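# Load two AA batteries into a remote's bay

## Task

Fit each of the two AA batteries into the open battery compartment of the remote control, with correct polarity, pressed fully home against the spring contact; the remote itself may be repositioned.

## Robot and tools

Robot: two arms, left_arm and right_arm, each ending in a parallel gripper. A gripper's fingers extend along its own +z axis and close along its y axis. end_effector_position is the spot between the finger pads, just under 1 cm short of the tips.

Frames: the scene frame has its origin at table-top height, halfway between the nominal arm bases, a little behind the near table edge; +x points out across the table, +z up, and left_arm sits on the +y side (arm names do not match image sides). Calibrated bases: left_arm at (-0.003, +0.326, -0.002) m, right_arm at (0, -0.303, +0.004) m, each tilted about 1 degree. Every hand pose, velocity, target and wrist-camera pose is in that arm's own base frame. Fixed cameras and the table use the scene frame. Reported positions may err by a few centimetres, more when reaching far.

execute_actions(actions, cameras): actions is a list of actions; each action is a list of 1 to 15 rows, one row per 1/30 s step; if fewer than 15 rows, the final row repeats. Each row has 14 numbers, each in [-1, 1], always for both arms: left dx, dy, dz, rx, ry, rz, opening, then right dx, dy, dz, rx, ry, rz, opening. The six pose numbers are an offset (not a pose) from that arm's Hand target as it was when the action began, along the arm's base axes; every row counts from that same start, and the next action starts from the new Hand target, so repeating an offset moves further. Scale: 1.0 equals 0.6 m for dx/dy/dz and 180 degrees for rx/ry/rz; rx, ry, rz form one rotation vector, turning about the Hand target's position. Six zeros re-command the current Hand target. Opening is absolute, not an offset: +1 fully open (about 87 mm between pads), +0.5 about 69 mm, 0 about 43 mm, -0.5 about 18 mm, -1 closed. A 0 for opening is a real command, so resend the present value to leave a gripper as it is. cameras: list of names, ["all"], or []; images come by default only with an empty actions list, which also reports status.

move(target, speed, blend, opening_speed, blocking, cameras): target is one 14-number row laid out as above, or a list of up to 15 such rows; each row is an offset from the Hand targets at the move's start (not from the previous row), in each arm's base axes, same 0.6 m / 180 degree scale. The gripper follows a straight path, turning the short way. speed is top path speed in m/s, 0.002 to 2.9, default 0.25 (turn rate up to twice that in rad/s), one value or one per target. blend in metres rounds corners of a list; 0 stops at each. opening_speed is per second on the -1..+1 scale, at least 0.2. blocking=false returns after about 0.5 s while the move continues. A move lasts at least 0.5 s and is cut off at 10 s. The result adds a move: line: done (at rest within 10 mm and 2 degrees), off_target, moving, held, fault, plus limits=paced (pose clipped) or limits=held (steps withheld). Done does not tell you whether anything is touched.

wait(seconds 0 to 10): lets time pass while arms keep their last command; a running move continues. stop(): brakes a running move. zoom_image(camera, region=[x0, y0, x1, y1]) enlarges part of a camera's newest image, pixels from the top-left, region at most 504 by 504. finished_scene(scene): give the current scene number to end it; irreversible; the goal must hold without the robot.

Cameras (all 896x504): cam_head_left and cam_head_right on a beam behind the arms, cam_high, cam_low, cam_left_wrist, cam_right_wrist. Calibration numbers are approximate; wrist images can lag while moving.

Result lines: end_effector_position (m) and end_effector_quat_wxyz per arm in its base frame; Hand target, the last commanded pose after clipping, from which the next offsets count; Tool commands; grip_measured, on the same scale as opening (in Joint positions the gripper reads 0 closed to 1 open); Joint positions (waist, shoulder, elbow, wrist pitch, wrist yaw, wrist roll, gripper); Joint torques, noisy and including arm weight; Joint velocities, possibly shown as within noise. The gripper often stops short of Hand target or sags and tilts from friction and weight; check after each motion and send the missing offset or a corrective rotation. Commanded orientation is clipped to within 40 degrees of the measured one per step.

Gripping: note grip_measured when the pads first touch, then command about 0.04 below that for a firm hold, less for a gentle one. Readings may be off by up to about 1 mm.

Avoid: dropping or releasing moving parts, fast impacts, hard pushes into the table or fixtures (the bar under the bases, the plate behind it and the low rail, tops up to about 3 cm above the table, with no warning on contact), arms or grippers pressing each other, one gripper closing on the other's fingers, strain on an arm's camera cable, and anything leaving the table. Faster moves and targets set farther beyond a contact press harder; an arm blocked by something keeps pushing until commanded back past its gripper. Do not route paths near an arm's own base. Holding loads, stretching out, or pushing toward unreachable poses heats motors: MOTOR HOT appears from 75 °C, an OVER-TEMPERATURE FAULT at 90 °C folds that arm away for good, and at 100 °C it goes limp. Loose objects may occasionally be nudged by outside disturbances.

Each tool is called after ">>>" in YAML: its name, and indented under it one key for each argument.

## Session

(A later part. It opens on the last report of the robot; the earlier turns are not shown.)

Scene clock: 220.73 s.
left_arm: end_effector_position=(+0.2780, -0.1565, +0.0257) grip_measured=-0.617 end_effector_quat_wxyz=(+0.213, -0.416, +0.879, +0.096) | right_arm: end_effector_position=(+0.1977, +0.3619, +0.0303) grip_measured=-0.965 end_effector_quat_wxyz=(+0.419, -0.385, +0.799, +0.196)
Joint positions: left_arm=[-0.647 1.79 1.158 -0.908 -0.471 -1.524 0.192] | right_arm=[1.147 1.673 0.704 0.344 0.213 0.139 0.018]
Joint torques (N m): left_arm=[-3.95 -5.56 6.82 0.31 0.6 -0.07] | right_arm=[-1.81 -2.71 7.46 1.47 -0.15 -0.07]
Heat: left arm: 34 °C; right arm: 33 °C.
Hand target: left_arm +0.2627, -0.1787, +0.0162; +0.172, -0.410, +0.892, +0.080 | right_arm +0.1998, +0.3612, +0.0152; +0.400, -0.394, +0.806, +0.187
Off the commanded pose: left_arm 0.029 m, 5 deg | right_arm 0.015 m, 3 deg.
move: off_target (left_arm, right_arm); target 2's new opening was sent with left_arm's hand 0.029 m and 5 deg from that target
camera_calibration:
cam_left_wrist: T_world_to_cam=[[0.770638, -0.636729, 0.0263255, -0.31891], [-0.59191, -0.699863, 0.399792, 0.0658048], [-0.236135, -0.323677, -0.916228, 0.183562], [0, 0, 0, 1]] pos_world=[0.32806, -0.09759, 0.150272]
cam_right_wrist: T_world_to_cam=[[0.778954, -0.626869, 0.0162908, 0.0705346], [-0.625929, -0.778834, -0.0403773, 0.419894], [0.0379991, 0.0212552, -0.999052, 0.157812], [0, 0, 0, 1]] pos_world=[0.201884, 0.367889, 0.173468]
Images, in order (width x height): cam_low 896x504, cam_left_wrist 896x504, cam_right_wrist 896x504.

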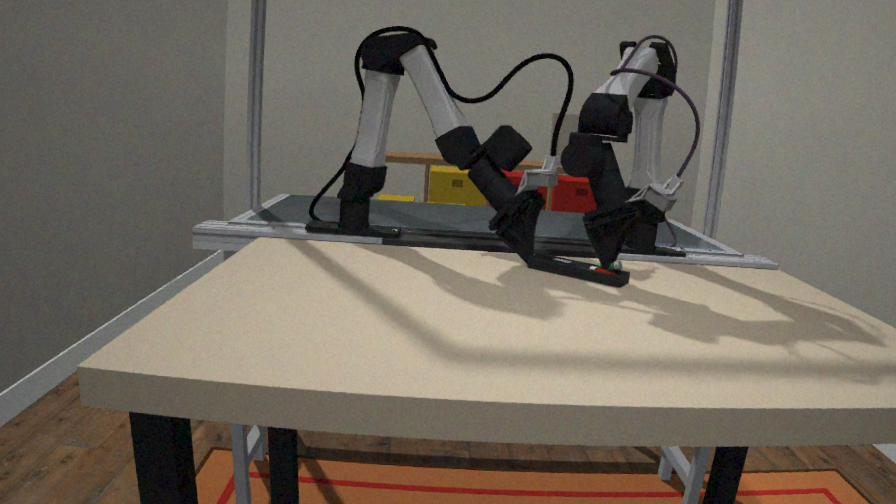

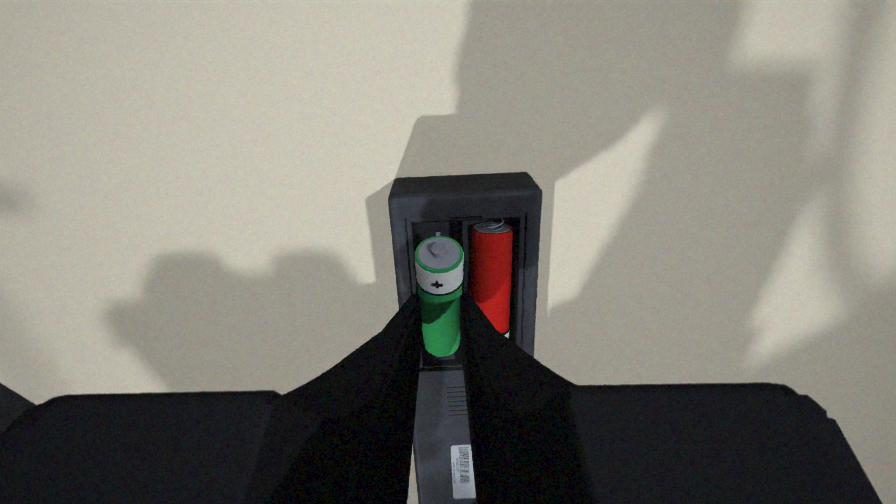

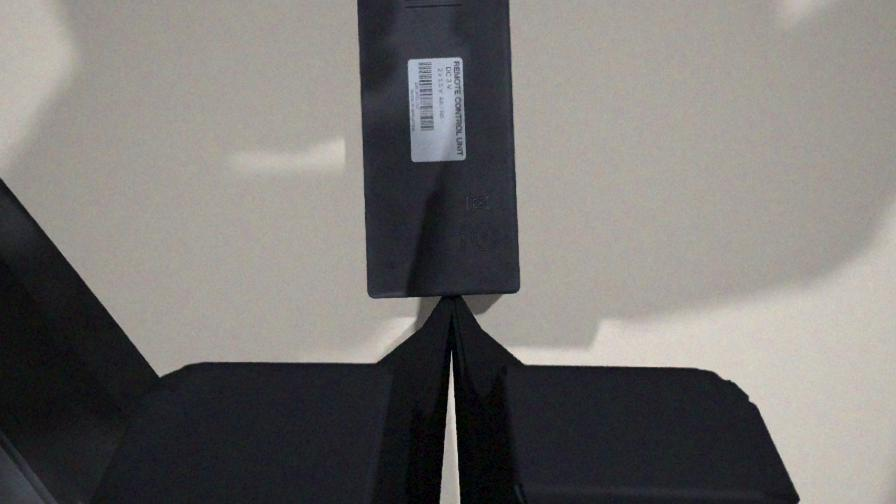

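>>> move:
  target:
    - [0,0,-0.005,-0.06,0.05,0,-0.8,0,0,0,0,0,0,-1]
    - [0,0,-0.02,-0.1,0.084,0,-0.8,0,0,0,0,0,0,-1]
  speed: 0.1
  cameras: ["cam_low","cam_left_wrist"]

>>> zoom_image:
  camera: "cam_left_wrist"
  region: [300, 100, 600, 450]

>>> zoom_image:
  camera: "cam_low"
  region: [560, 220, 660, 300]

Scene clock: 223.93 s.
left_arm: end_effector_position=(+0.2794, -0.1536, +0.0218) grip_measured=-0.617 end_effector_quat_wxyz=(+0.048, -0.430, +0.901, +0.016) | right_arm: end_effector_position=(+0.1977, +0.3619, +0.0303) grip_measured=-0.965 end_effector_quat_wxyz=(+0.419, -0.385, +0.799, +0.196)
Joint positions: left_arm=[-0.428 1.82 1.194 -0.907 -0.094 -1.317 0.192] | right_arm=[1.147 1.673 0.704 0.344 0.213 0.139 0.018]
Joint torques (N m): left_arm=[-3.04 -3.55 4.82 0.62 1.08 0.09] | right_arm=[-1.81 -2.71 7.43 1.47 -0.15 -0.07]
Heat: left arm: 34 °C; right arm: 33 °C.
Hand target: left_arm +0.2627, -0.1787, +0.0042; -0.012, -0.418, +0.908, -0.007 | right_arm +0.1998, +0.3612, +0.0152; +0.400, -0.394, +0.806, +0.187
Off the commanded pose: left_arm 0.035 m, 8 deg | right_arm 0.015 m, 3 deg.
move: off_target (left_arm, right_arm)
camera_calibration:
cam_left_wrist: T_world_to_cam=[[0.7798, -0.625318, 0.0298116, -0.318938], [-0.45973, -0.539682, 0.70526, 0.0512585], [-0.424923, -0.563667, -0.708322, 0.192616], [0, 0, 0, 1]] pos_world=[0.35412, -0.0632034, 0.109792]
Images, in order (width x height): cam_low 896x504, cam_left_wrist 896x504.

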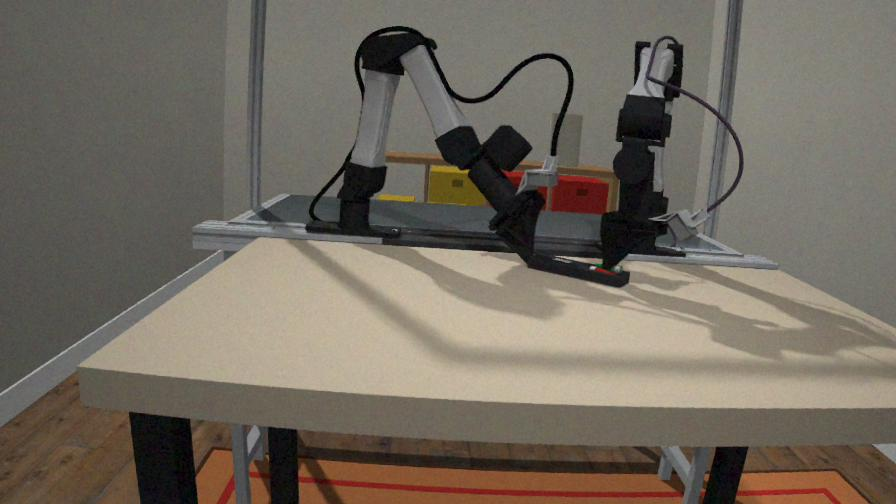

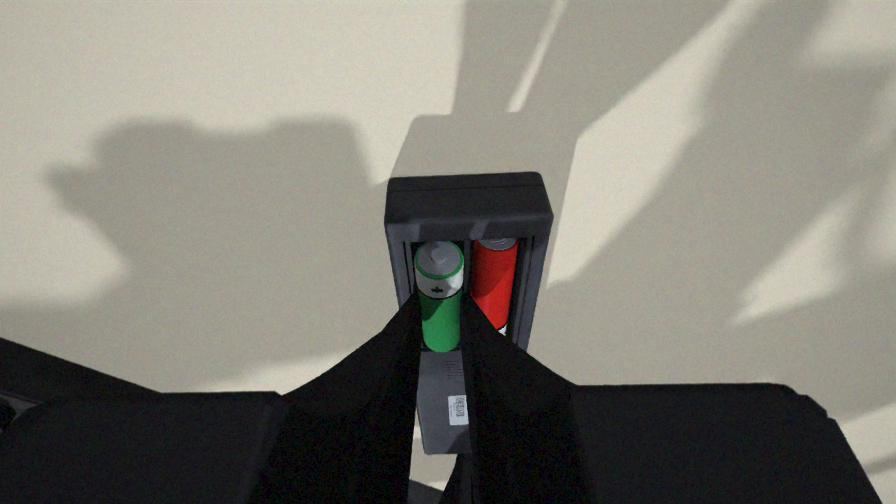

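Scaled by 1.440 from the camera's 896x504 image, which has a finer 1280x720 frame.

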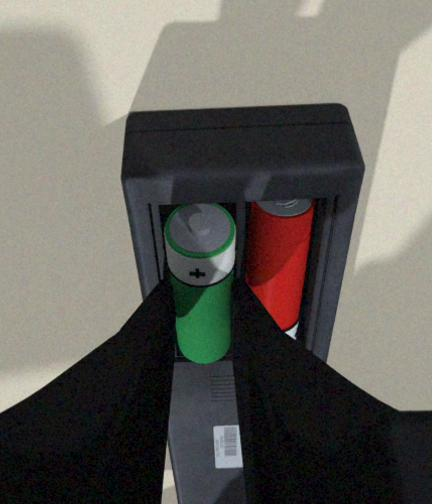

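Scaled by 5.040 from the camera's 896x504 image, which has a finer 1280x720 frame.

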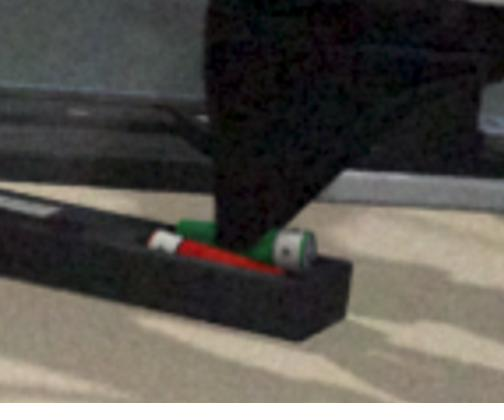

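>>> move:
  target:
    - [0.022,0.034,0.022,0.025,-0.021,0,-0.7,0,0,0,0,0,0,-1]
    - [0.022,0.034,0.022,0.025,-0.021,0,-0.45,0,0,0,0,0,0,-1]
    - [0.024,0.034,0.11,0.025,-0.021,0,-0.45,0,0,0,0,0,0,-1]
  speed: 0.06
  opening_speed: 0.4
  cameras: ["cam_low","cam_left_wrist"]

>>> zoom_image:
  camera: "cam_left_wrist"
  region: [300, 50, 600, 400]

>>> zoom_image:
  camera: "cam_low"
  region: [560, 220, 660, 300]

Scene clock: 228.53 s.
left_arm: end_effector_position=(+0.2703, -0.1522, +0.0550) grip_measured=-0.450 end_effector_quat_wxyz=(+0.019, -0.425, +0.904, +0.036) | right_arm: end_effector_position=(+0.2011, +0.3660, +0.0305) grip_measured=-0.965 end_effector_quat_wxyz=(+0.422, -0.383, +0.798, +0.199)
Joint positions: left_arm=[-0.426 1.813 1.32 -1.108 -0.076 -1.307 0.275] | right_arm=[1.142 1.69 0.717 0.356 0.21 0.139 0.018]
Joint torques (N m): left_arm=[-1.5 -9.98 8.88 0.2 -0.02 0.26] | right_arm=[-1.35 -4.51 6.28 1.35 -0.11 -0.07]
Heat: left arm: 34 °C; right arm: 33 °C.
Hand target: left_arm +0.2770, -0.1583, +0.0701; +0.034, -0.417, +0.908, +0.015 | right_arm +0.1998, +0.3612, +0.0152; +0.400, -0.394, +0.806, +0.187
Off the commanded pose: left_arm 0.018 m, 3 deg | right_arm 0.016 m, 3 deg.
move: off_target (left_arm, right_arm)
camera_calibration:
cam_left_wrist: T_world_to_cam=[[0.774372, -0.631889, -0.0326208, -0.307947], [-0.413876, -0.544849, 0.729277, 0.0099313], [-0.478595, -0.551231, -0.68344, 0.22811], [0, 0, 0, 1]] pos_world=[0.351748, -0.0634355, 0.138611]
Images, in order (width x height): cam_low 896x504, cam_left_wrist 896x504.

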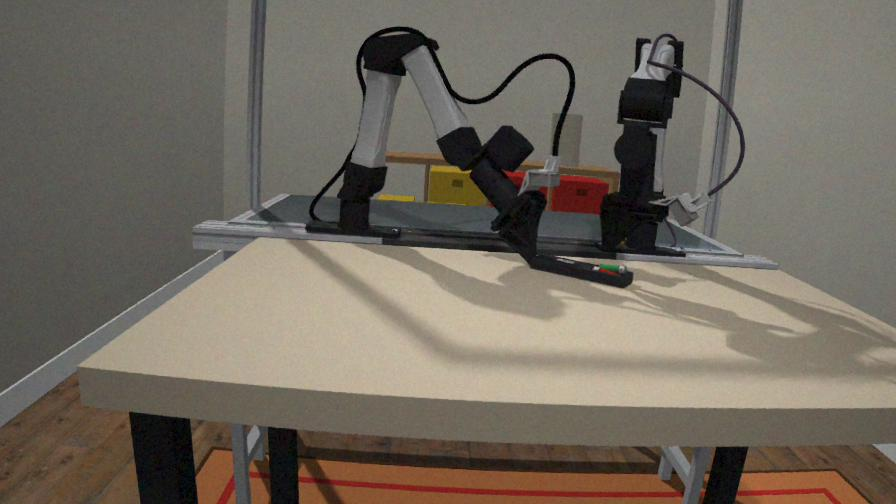

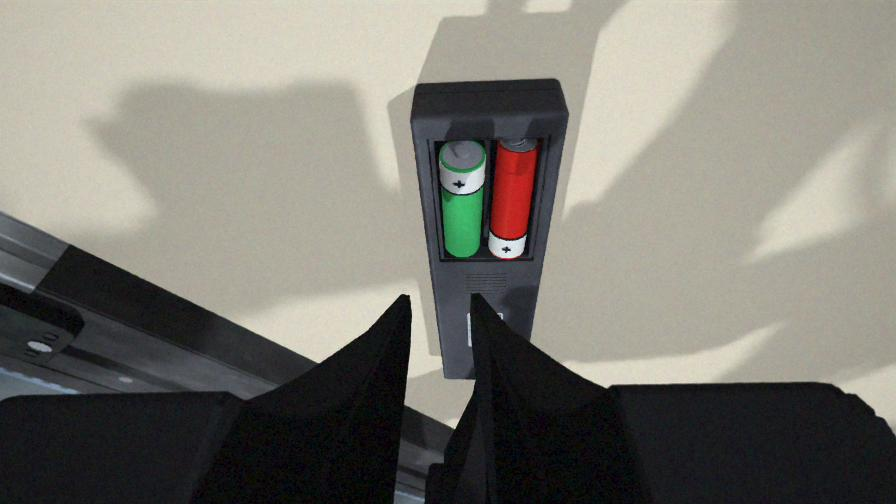

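Scaled by 1.440 from the camera's 896x504 image, which has a finer 1280x720 frame.

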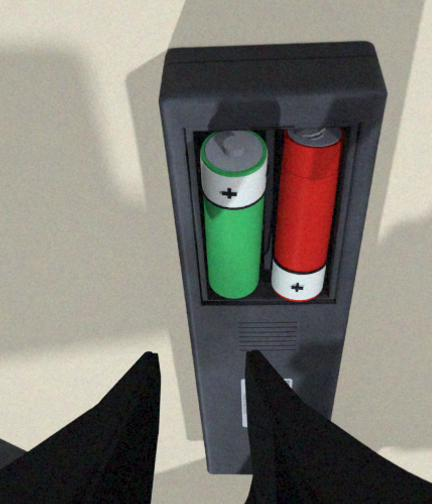

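Scaled by 5.040 from the camera's 896x504 image, which has a finer 1280x720 frame.

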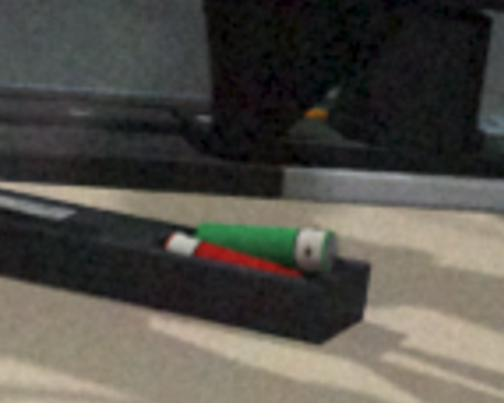

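>>> move:
  target: [0.038,0.03,0,0,0,0,-1,0,0,0,0,0,0,-1]
  speed: 0.1
  cameras: ["cam_left_wrist"]

>>> zoom_image:
  camera: "cam_left_wrist"
  region: [300, 50, 600, 400]

Scene clock: 230.00 s.
left_arm: end_effector_position=(+0.2934, -0.1381, +0.0665) grip_measured=-1.000 end_effector_quat_wxyz=(+0.031, -0.423, +0.906, +0.021) | right_arm: end_effector_position=(+0.2011, +0.3660, +0.0305) grip_measured=-0.965 end_effector_quat_wxyz=(+0.422, -0.383, +0.798, +0.199)
Joint positions: left_arm=[-0.359 1.826 1.384 -1.116 -0.074 -1.232 0] | right_arm=[1.142 1.69 0.717 0.356 0.21 0.139 0.018]
Joint torques (N m): left_arm=[-0.57 -7.04 9.1 0.31 0 0.3] | right_arm=[-1.39 -4.53 6.27 1.36 -0.12 -0.07]
Heat: left arm: 34 °C; right arm: 34 °C.
Hand target: left_arm +0.2999, -0.1403, +0.0702; +0.034, -0.418, +0.908, +0.015 | right_arm +0.1998, +0.3612, +0.0152; +0.400, -0.394, +0.806, +0.187
Off the commanded pose: left_arm 0.008 m, 1 deg | right_arm 0.016 m, 3 deg.
move: off_target (right_arm)
camera_calibration:
cam_left_wrist: T_world_to_cam=[[0.769896, -0.638153, 0.00457083, -0.318738], [-0.443139, -0.529442, 0.723408, 0.0299111], [-0.459225, -0.558974, -0.690406, 0.248577], [0, 0, 0, 1]] pos_world=[0.372803, -0.0486197, 0.151438]
Images, in order (width x height): cam_left_wrist 896x504.

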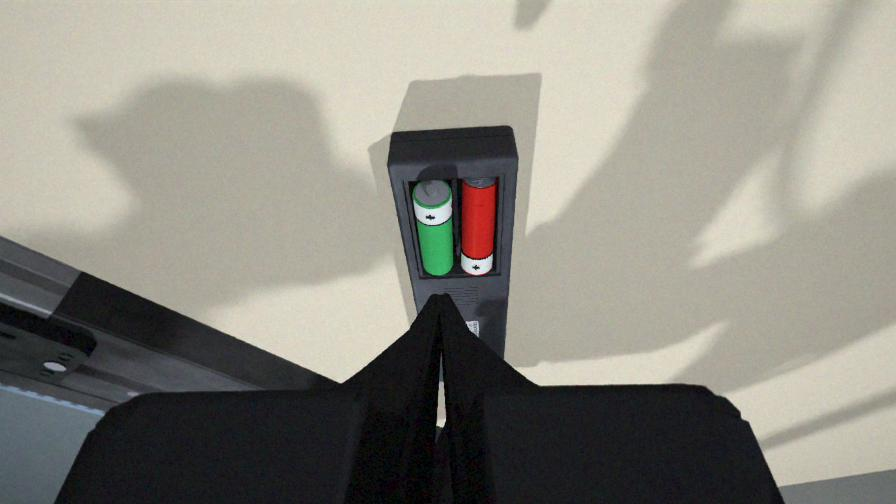

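Scaled by 1.440 from the camera's 896x504 image, which has a finer 1280x720 frame.

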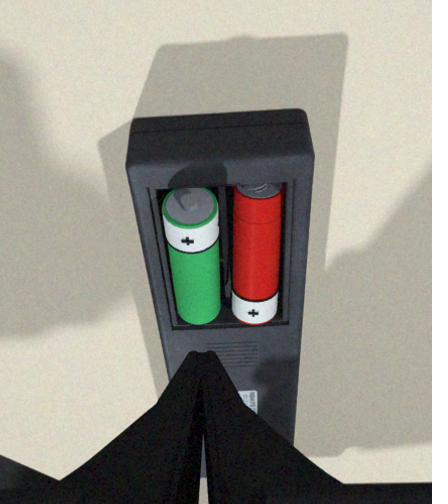

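>>> move:
  target:
    - [-0.002,0.0065,0,0,0,0,-1,0,0,0,0,0,0,-1]
    - [-0.002,0.0065,-0.085,0,0,0,-1,0,0,0,0,0,0,-1]
  speed: 0.08
  cameras: ["cam_left_wrist","cam_low"]

>>> zoom_image:
  camera: "cam_left_wrist"
  region: [300, 100, 600, 450]

>>> zoom_image:
  camera: "cam_low"
  region: [560, 220, 660, 300]

Scene clock: 238.90 s.
left_arm: end_effector_position=(+0.2943, -0.1377, +0.0299) grip_measured=-1.000 end_effector_quat_wxyz=(+0.030, -0.420, +0.907, +0.016) | right_arm: end_effector_position=(+0.2011, +0.3660, +0.0305) grip_measured=-0.965 end_effector_quat_wxyz=(+0.422, -0.383, +0.798, +0.199)
Joint positions: left_arm=[-0.353 1.861 1.279 -0.969 -0.065 -1.219 0] | right_arm=[1.142 1.69 0.717 0.356 0.21 0.139 0.018]
Joint torques (N m): left_arm=[-0.38 -6.42 4.83 0.77 -0.08 0.22] | right_arm=[-1.32 -4.52 6.28 1.36 -0.11 -0.08]
Heat: left arm: 35 °C; right arm: 34 °C.
Hand target: left_arm +0.2986, -0.1363, +0.0191; +0.034, -0.418, +0.908, +0.015 | right_arm +0.1998, +0.3612, +0.0152; +0.400, -0.394, +0.806, +0.187
Off the commanded pose: left_arm 0.012 m, 1 deg | right_arm 0.016 m, 3 deg.
move: off_target (left_arm, right_arm)
camera_calibration:
cam_left_wrist: T_world_to_cam=[[0.76561, -0.643187, 0.012335, -0.318645], [-0.44804, -0.519364, 0.727682, 0.0597561], [-0.461629, -0.562647, -0.685804, 0.223941], [0, 0, 0, 1]] pos_world=[0.374109, -0.047913, 0.114027]
Images, in order (width x height): cam_low 896x504, cam_left_wrist 896x504.

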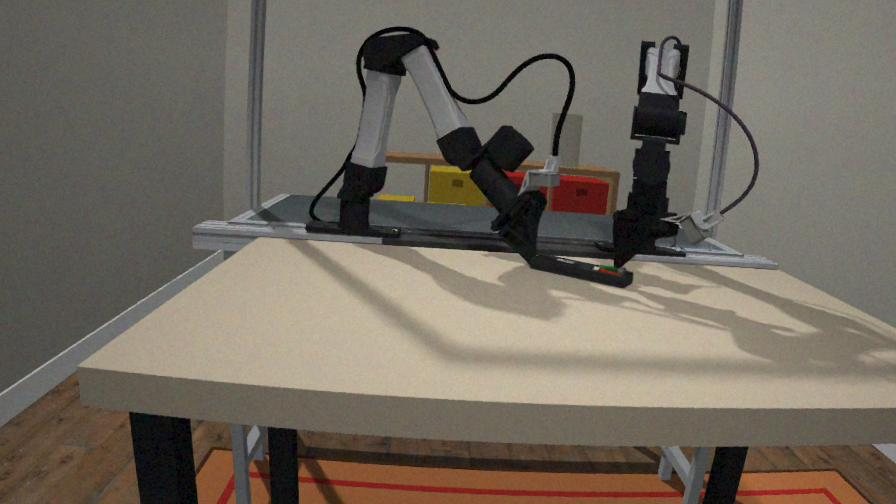

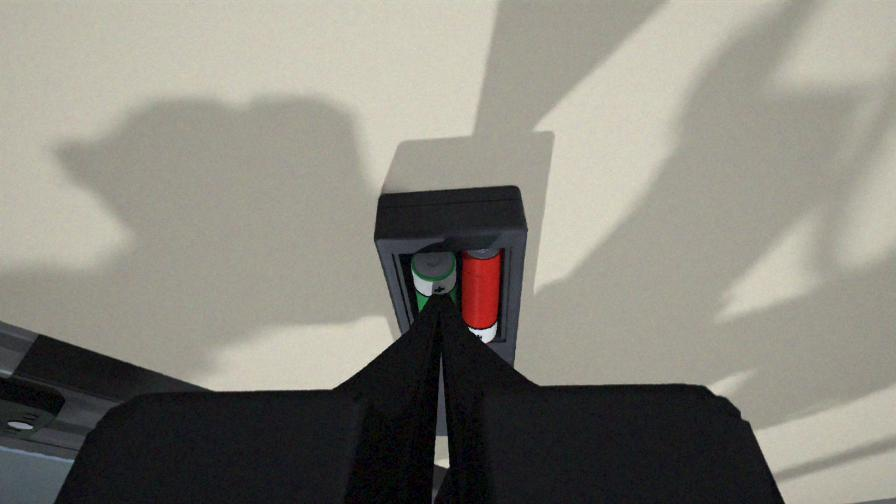

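Scaled by 1.440 from the camera's 896x504 image, which has a finer 1280x720 frame.

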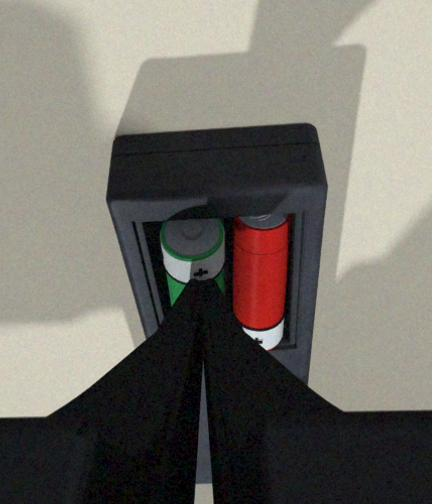

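Scaled by 5.040 from the camera's 896x504 image, which has a finer 1280x720 frame.

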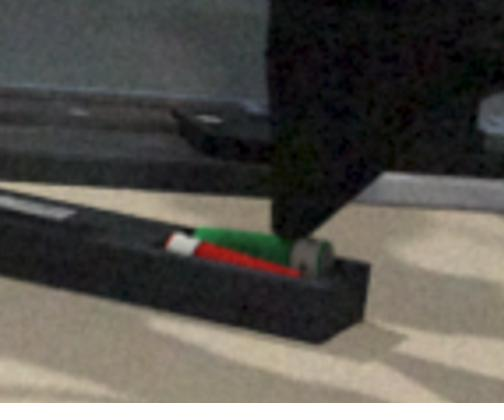

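>>> move:
  target:
    - [-0.002,0.002,-0.025,0,0,0,-1,0,0,0,0,0,0,-1]
    - [-0.04,-0.042,-0.04,0,0,0,-1,0,0,0,0,0,0,-1]
  speed: 0.06
  cameras: ["cam_left_wrist","cam_low"]

>>> zoom_image:
  camera: "cam_left_wrist"
  region: [300, 100, 600, 450]

>>> zoom_image:
  camera: "cam_low"
  region: [560, 220, 660, 300]

Scene clock: 241.00 s.
left_arm: end_effector_position=(+0.2956, -0.1440, +0.0210) grip_measured=-1.000 end_effector_quat_wxyz=(+0.074, -0.426, +0.902, +0.014) | right_arm: end_effector_position=(+0.2012, +0.3660, +0.0305) grip_measured=-0.965 end_effector_quat_wxyz=(+0.422, -0.383, +0.798, +0.199)
Joint positions: left_arm=[-0.401 1.826 1.202 -0.868 -0.128 -1.278 0] | right_arm=[1.142 1.69 0.717 0.357 0.21 0.139 0.018]
Joint torques (N m): left_arm=[-4.46 -4.19 1.98 0.8 0.45 -0.14] | right_arm=[-1.4 -4.51 6.24 1.36 -0.12 -0.07]
Heat: left arm: 35 °C; right arm: 34 °C.
Hand target: left_arm +0.2746, -0.1615, -0.0049; +0.034, -0.418, +0.908, +0.015 | right_arm +0.1998, +0.3612, +0.0152; +0.400, -0.394, +0.806, +0.187
Off the commanded pose: left_arm 0.038 m, 5 deg | right_arm 0.016 m, 3 deg.
move: off_target (left_arm, right_arm)
camera_calibration:
cam_left_wrist: T_world_to_cam=[[0.771492, -0.633868, 0.0548753, -0.324816], [-0.498179, -0.548183, 0.671798, 0.0753262], [-0.39575, -0.545624, -0.738699, 0.198943], [0, 0, 0, 1]] pos_world=[0.366851, -0.0560496, 0.11418]
Images, in order (width x height): cam_low 896x504, cam_left_wrist 896x504.

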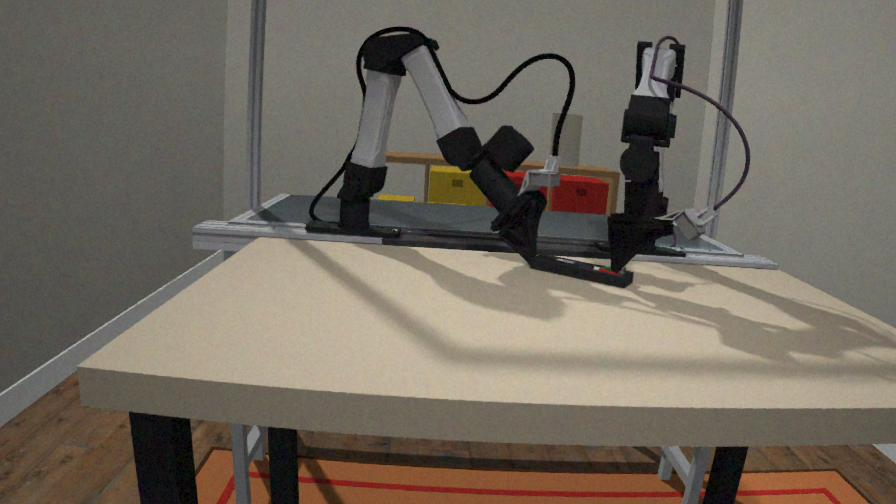

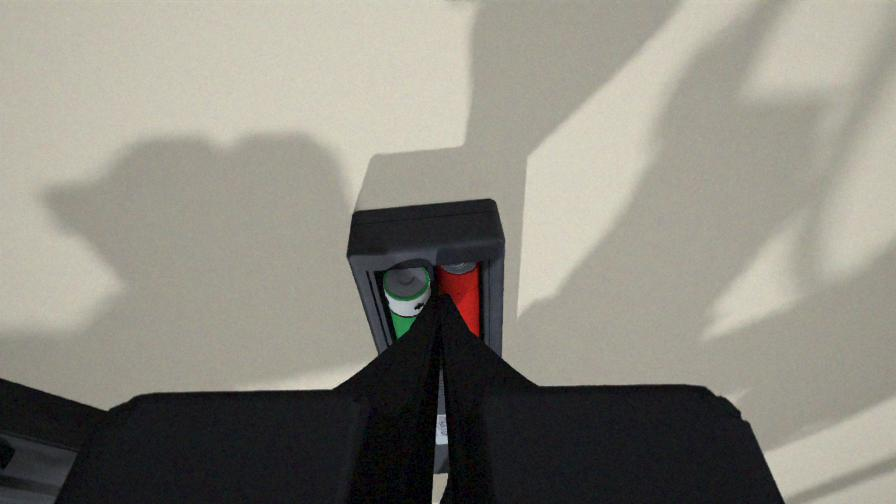

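Scaled by 1.440 from the camera's 896x504 image, which has a finer 1280x720 frame.

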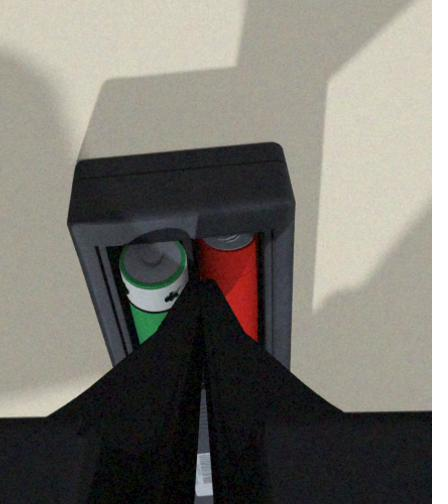

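Scaled by 5.040 from the camera's 896x504 image, which has a finer 1280x720 frame.

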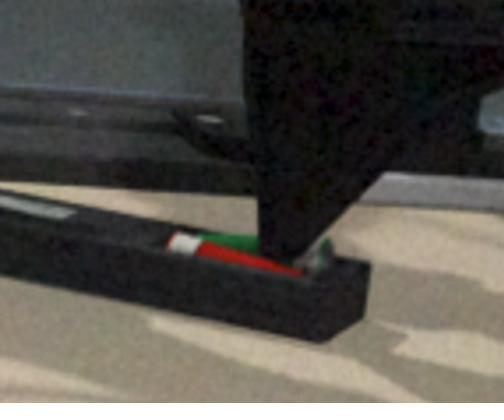

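>>> move:
  target:
    - [0.03,0.025,0.04,0,0,0,-1,0,0,0,0,0,0,-1]
    - [0.033,0.03,0.12,0,0,0,-1,0,0,0,0,0,0,-1]
  speed: 0.08
  cameras: ["cam_left_wrist","cam_low"]

>>> zoom_image:
  camera: "cam_left_wrist"
  region: [340, 120, 540, 320]

>>> zoom_image:
  camera: "cam_low"
  region: [590, 250, 640, 290]

Scene clock: 243.33 s.
left_arm: end_effector_position=(+0.2854, -0.1413, +0.0514) grip_measured=-1.000 end_effector_quat_wxyz=(+0.018, -0.420, +0.907, +0.036) | right_arm: end_effector_position=(+0.2012, +0.3660, +0.0305) grip_measured=-0.965 end_effector_quat_wxyz=(+0.422, -0.383, +0.798, +0.199)
Joint positions: left_arm=[-0.377 1.853 1.356 -1.101 -0.075 -1.246 0] | right_arm=[1.142 1.69 0.717 0.357 0.21 0.139 0.018]
Joint torques (N m): left_arm=[-0.31 -10.52 8.92 0.23 0 0.26] | right_arm=[-1.36 -4.53 6.3 1.36 -0.12 -0.07]
Heat: left arm: 35 °C; right arm: 35 °C.
Hand target: left_arm +0.2945, -0.1435, +0.0672; +0.034, -0.418, +0.908, +0.015 | right_arm +0.1998, +0.3612, +0.0152; +0.400, -0.394, +0.806, +0.187
Off the commanded pose: left_arm 0.018 m, 3 deg | right_arm 0.016 m, 3 deg.
move: off_target (left_arm, right_arm)
camera_calibration:
cam_left_wrist: T_world_to_cam=[[0.766641, -0.641204, -0.0334504, -0.312023], [-0.418603, -0.538639, 0.73119, 0.0269038], [-0.48686, -0.546558, -0.681353, 0.241746], [0, 0, 0, 1]] pos_world=[0.368168, -0.0534504, 0.134606]
Images, in order (width x height): cam_low 896x504, cam_left_wrist 896x504.

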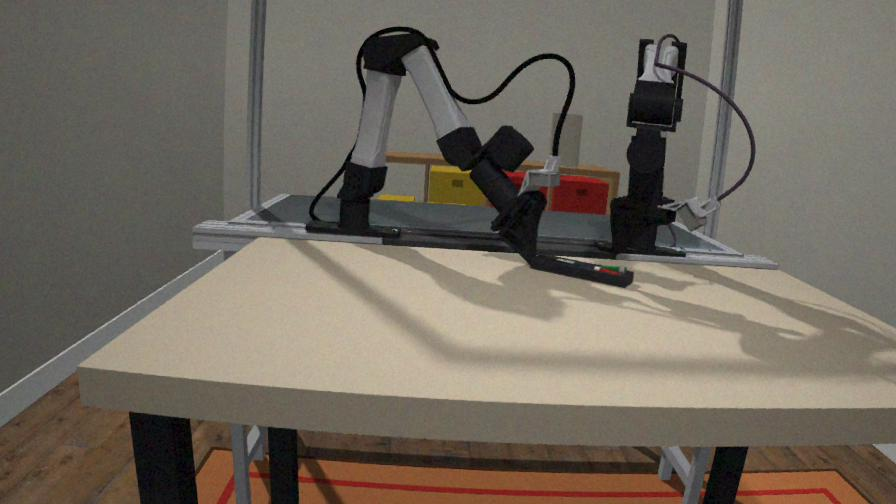

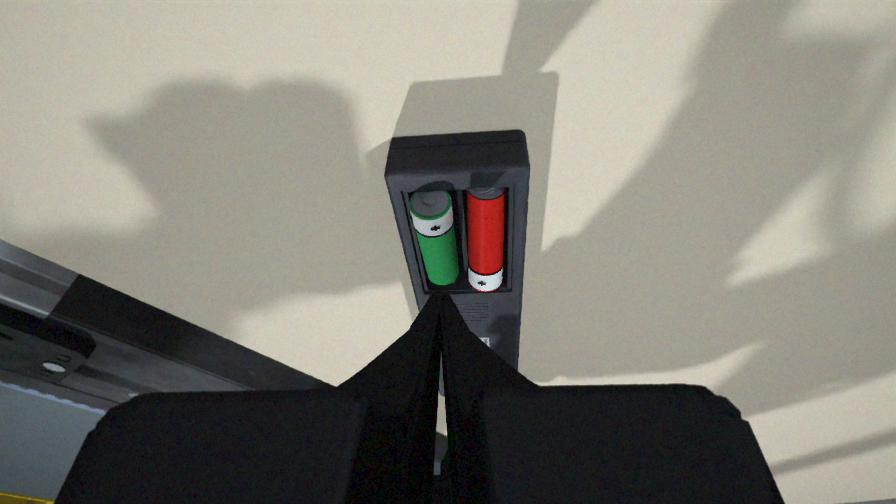

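Scaled by 2.520 from the camera's 896x504 image, which has a finer 1280x720 frame.

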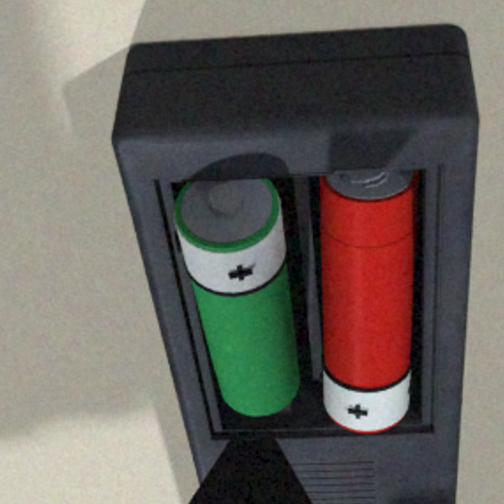

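Scaled by 10.080 from the camera's 896x504 image, which has a finer 1280x720 frame.

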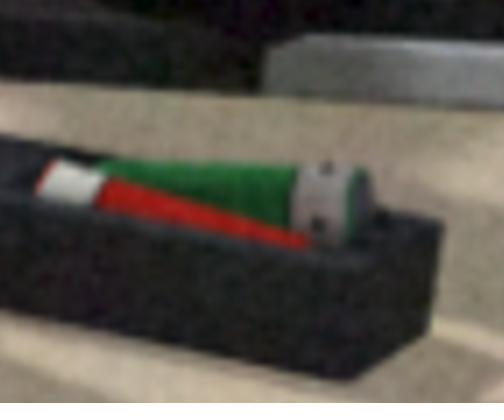

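>>> move:
  target:
    - [0.009,0.026,0,0,0,0,-1,0,0,0,0,0,0,-1]
  speed: 0.08
  cameras: ["cam_left_wrist"]

>>> zoom_image:
  camera: "cam_left_wrist"
  region: [340, 120, 540, 320]

Scene clock: 244.77 s.
left_arm: end_effector_position=(+0.2905, -0.1254, +0.0515) grip_measured=-1.000 end_effector_quat_wxyz=(+0.016, -0.421, +0.906, +0.036) | right_arm: end_effector_position=(+0.2012, +0.3660, +0.0305) grip_measured=-0.965 end_effector_quat_wxyz=(+0.422, -0.383, +0.798, +0.199)
Joint positions: left_arm=[-0.326 1.853 1.356 -1.101 -0.074 -1.197 0] | right_arm=[1.142 1.69 0.717 0.357 0.21 0.139 0.018]
Joint torques (N m): left_arm=[-0.46 -10.66 8.73 0.26 0 0.27] | right_arm=[-1.39 -4.49 6.31 1.36 -0.12 -0.08]
Heat: left arm: 36 °C; right arm: 35 °C.
Hand target: left_arm +0.2999, -0.1279, +0.0672; +0.034, -0.418, +0.908, +0.015 | right_arm +0.1998, +0.3612, +0.0152; +0.400, -0.394, +0.806, +0.187
Off the commanded pose: left_arm 0.018 m, 3 deg | right_arm 0.016 m, 3 deg.
move: off_target (left_arm, right_arm)
camera_calibration:
cam_left_wrist: T_world_to_cam=[[0.768083, -0.639311, -0.0364764, -0.30577], [-0.413996, -0.539228, 0.733376, 0.0360409], [-0.488525, -0.548193, -0.678843, 0.2532], [0, 0, 0, 1]] pos_world=[0.373472, -0.0372457, 0.134298]
Images, in order (width x height): cam_left_wrist 896x504.

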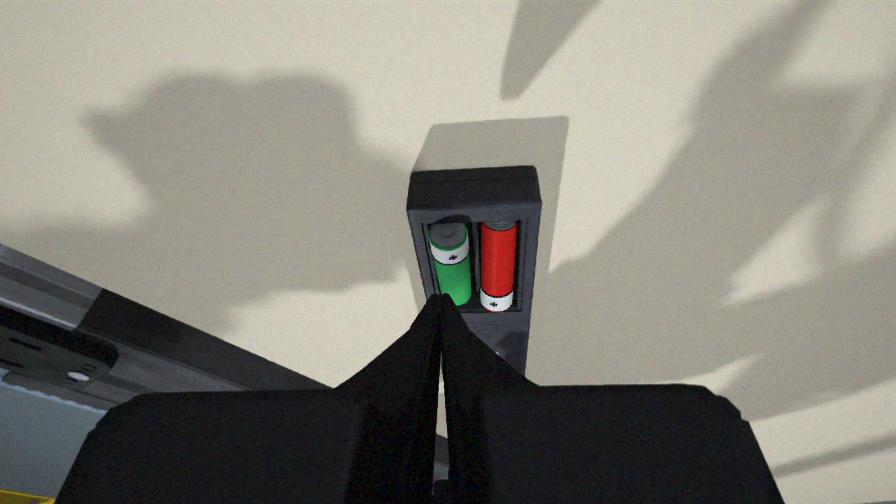

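Scaled by 2.520 from the camera's 896x504 image, which has a finer 1280x720 frame.

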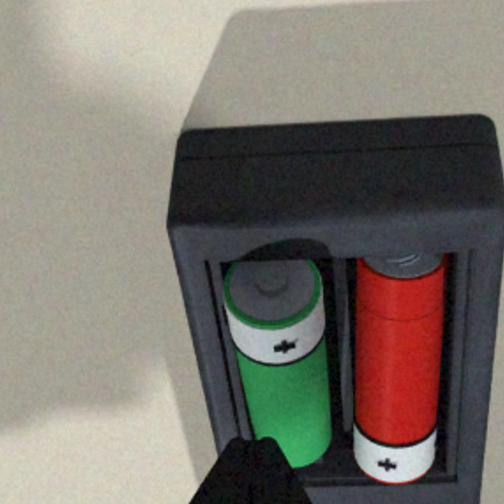

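>>> move:
  target:
    - [0.004,-0.005,0.0,0,0,0,-1,0,0,0,0,0,0,-1]
    - [0.004,-0.005,-0.075,0,0,0,-1,0,0,0,0,0,0,-1]
  speed: 0.08
  cameras: ["cam_left_wrist"]

>>> zoom_image:
  camera: "cam_left_wrist"
  region: [340, 150, 540, 350]

Scene clock: 246.80 s.
left_arm: end_effector_position=(+0.3015, -0.1299, +0.0275) grip_measured=-1.000 end_effector_quat_wxyz=(+0.034, -0.422, +0.906, +0.016) | right_arm: end_effector_position=(+0.2012, +0.3660, +0.0305) grip_measured=-0.965 end_effector_quat_wxyz=(+0.422, -0.383, +0.798, +0.199)
Joint positions: left_arm=[-0.326 1.871 1.283 -0.954 -0.07 -1.197 0] | right_arm=[1.142 1.69 0.717 0.357 0.21 0.139 0.018]
Joint torques (N m): left_arm=[-1.06 -7.21 5.71 0.54 -0.04 0.2] | right_arm=[-1.35 -4.49 6.32 1.36 -0.13 -0.08]
Heat: left arm: 36 °C; right arm: 35 °C.
Hand target: left_arm +0.3023, -0.1309, +0.0222; +0.034, -0.418, +0.908, +0.015 | right_arm +0.1998, +0.3612, +0.0152; +0.400, -0.394, +0.806, +0.187
Off the commanded pose: left_arm 0.005 m, 1 deg | right_arm 0.016 m, 3 deg.
move: off_target (right_arm)
camera_calibration:
cam_left_wrist: T_world_to_cam=[[0.768335, -0.639815, 0.017277, -0.319579], [-0.451869, -0.523123, 0.722604, 0.0694962], [-0.453295, -0.563009, -0.691046, 0.227538], [0, 0, 0, 1]] pos_world=[0.380089, -0.0400108, 0.112542]
Images, in order (width x height): cam_left_wrist 896x504.

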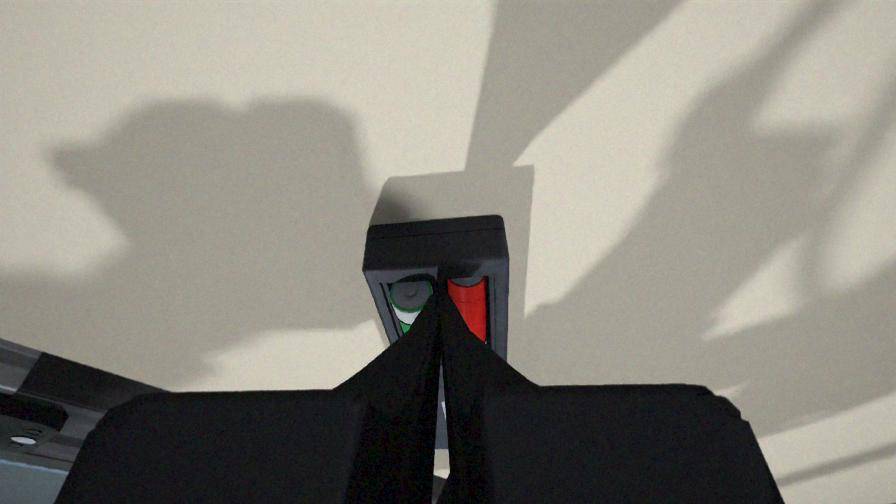

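Scaled by 2.520 from the camera's 896x504 image, which has a finer 1280x720 frame.

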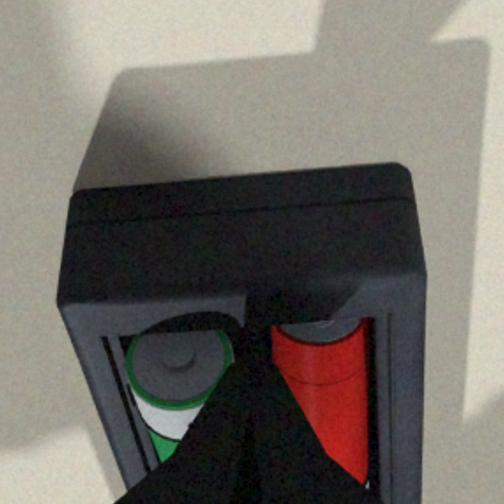

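>>> move:
  target:
    - [-0.0,0.004,0.035,0,0,0,-1,0,0,0,0,0,0,-1]
    - [-0.02,0.005,0.035,0,0,0,-1,0,0,0,0,0,0,-1]
    - [-0.0185,0.004,0.002,0,0,0,-1,0,0,0,0,0,0,-1]
  speed: 0.08
  cameras: ["cam_left_wrist"]

>>> zoom_image:
  camera: "cam_left_wrist"
  region: [340, 150, 540, 350]

Scene clock: 250.00 s.
left_arm: end_effector_position=(+0.2874, -0.1254, +0.0299) grip_measured=-1.000 end_effector_quat_wxyz=(+0.023, -0.421, +0.906, +0.025) | right_arm: end_effector_position=(+0.2012, +0.3660, +0.0305) grip_measured=-0.965 end_effector_quat_wxyz=(+0.422, -0.383, +0.798, +0.199)
Joint positions: left_arm=[-0.326 1.842 1.253 -0.983 -0.068 -1.196 0] | right_arm=[1.142 1.69 0.717 0.357 0.21 0.139 0.018]
Joint torques (N m): left_arm=[-1.37 -7.87 4.04 0.84 -0.05 0.15] | right_arm=[-1.36 -4.51 6.27 1.35 -0.12 -0.08]
Heat: left arm: 36 °C; right arm: 35 °C.
Hand target: left_arm +0.2911, -0.1285, +0.0233; +0.034, -0.418, +0.908, +0.015 | right_arm +0.1998, +0.3612, +0.0152; +0.400, -0.394, +0.806, +0.187
Off the commanded pose: left_arm 0.008 m, 2 deg | right_arm 0.016 m, 3 deg.
move: off_target (right_arm)
camera_calibration:
cam_left_wrist: T_world_to_cam=[[0.768174, -0.640174, -0.00921607, -0.305103], [-0.431747, -0.528594, 0.730878, 0.0570842], [-0.472761, -0.557463, -0.682446, 0.231442], [0, 0, 0, 1]] pos_world=[0.368435, -0.0361241, 0.113413]
Images, in order (width x height): cam_left_wrist 896x504.

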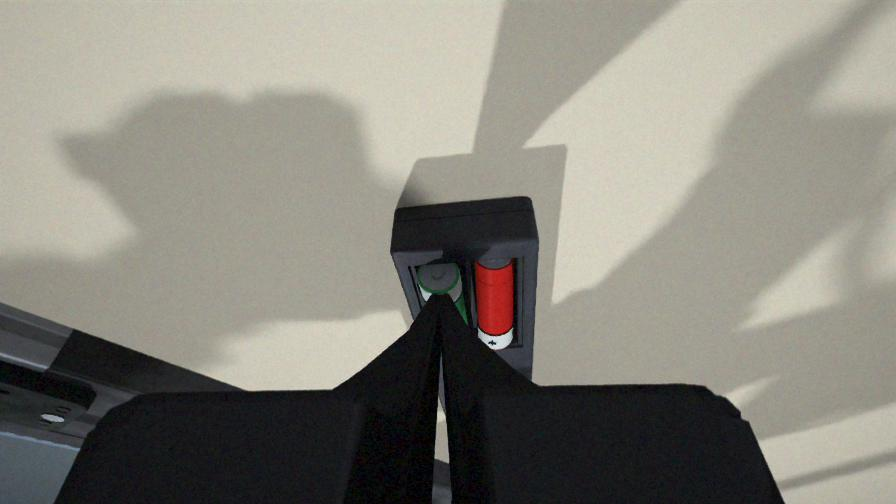

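Scaled by 2.520 from the camera's 896x504 image, which has a finer 1280x720 frame.

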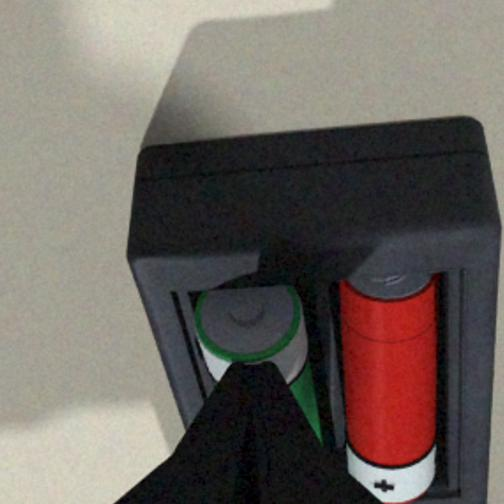

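>>> move:
  target:
    - [-0.005,-0.003,-0.03,0,0,0,-1,0,0,0,0,0,0,-1]
    - [-0.065,-0.025,-0.035,0,0,0,-1,0,0,0,0,0,0,-1]
  speed: 0.06
  cameras: ["cam_left_wrist","cam_low"]

>>> zoom_image:
  camera: "cam_left_wrist"
  region: [340, 150, 540, 350]

>>> zoom_image:
  camera: "cam_low"
  region: [590, 250, 640, 290]

Scene clock: 252.10 s.
left_arm: end_effector_position=(+0.2793, -0.1347, +0.0220) grip_measured=-1.000 end_effector_quat_wxyz=(+0.078, -0.426, +0.901, +0.000) | right_arm: end_effector_position=(+0.2012, +0.3660, +0.0305) grip_measured=-0.965 end_effector_quat_wxyz=(+0.422, -0.383, +0.798, +0.199)
Joint positions: left_arm=[-0.387 1.736 1.092 -0.821 -0.115 -1.265 0] | right_arm=[1.142 1.69 0.717 0.357 0.21 0.139 0.018]
Joint torques (N m): left_arm=[-3.78 -4.72 2.4 0.43 0.35 -0.04] | right_arm=[-1.35 -4.49 6.3 1.36 -0.11 -0.06]
Heat: left arm: 35 °C; right arm: 35 °C.
Hand target: left_arm +0.2522, -0.1435, +0.0024; +0.034, -0.418, +0.908, +0.015 | right_arm +0.1998, +0.3612, +0.0152; +0.400, -0.394, +0.806, +0.187
Off the commanded pose: left_arm 0.035 m, 5 deg | right_arm 0.016 m, 3 deg.
move: off_target (left_arm, right_arm)
camera_calibration:
cam_left_wrist: T_world_to_cam=[[0.769972, -0.632663, 0.0829502, -0.306515], [-0.511389, -0.534111, 0.673206, 0.0771246], [-0.381608, -0.56077, -0.734787, 0.192261], [0, 0, 0, 1]] pos_world=[0.348817, -0.0449132, 0.114775]
Images, in order (width x height): cam_low 896x504, cam_left_wrist 896x504.

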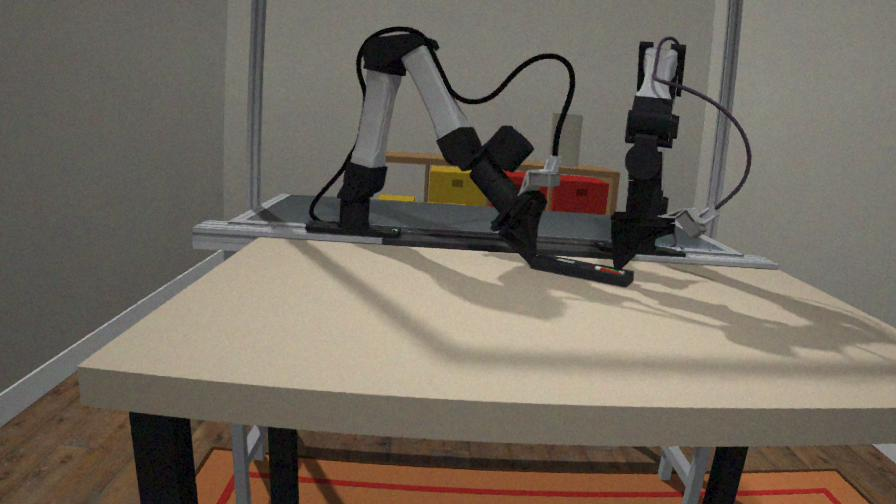

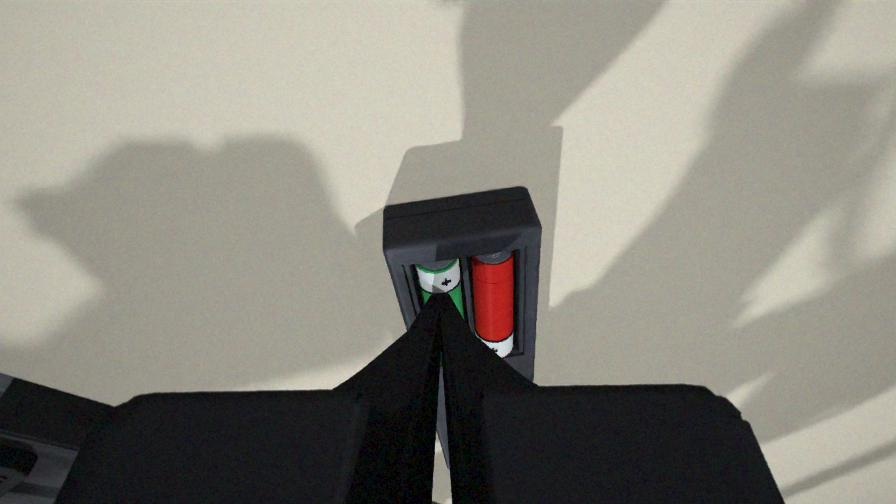

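Scaled by 2.520 from the camera's 896x504 image, which has a finer 1280x720 frame.

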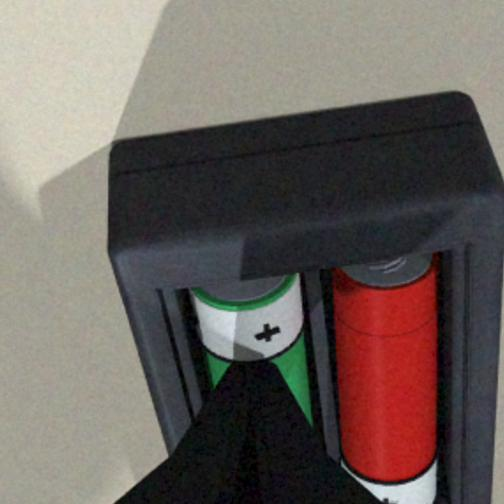

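Scaled by 10.080 from the camera's 896x504 image, which has a finer 1280x720 frame.

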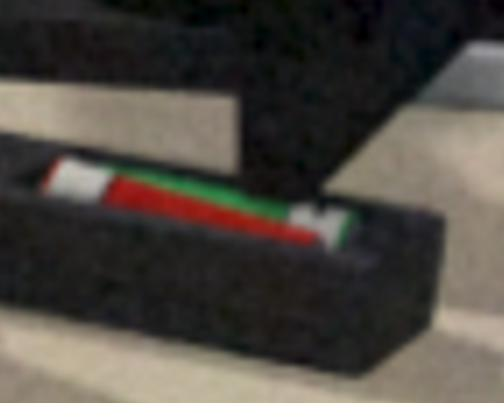

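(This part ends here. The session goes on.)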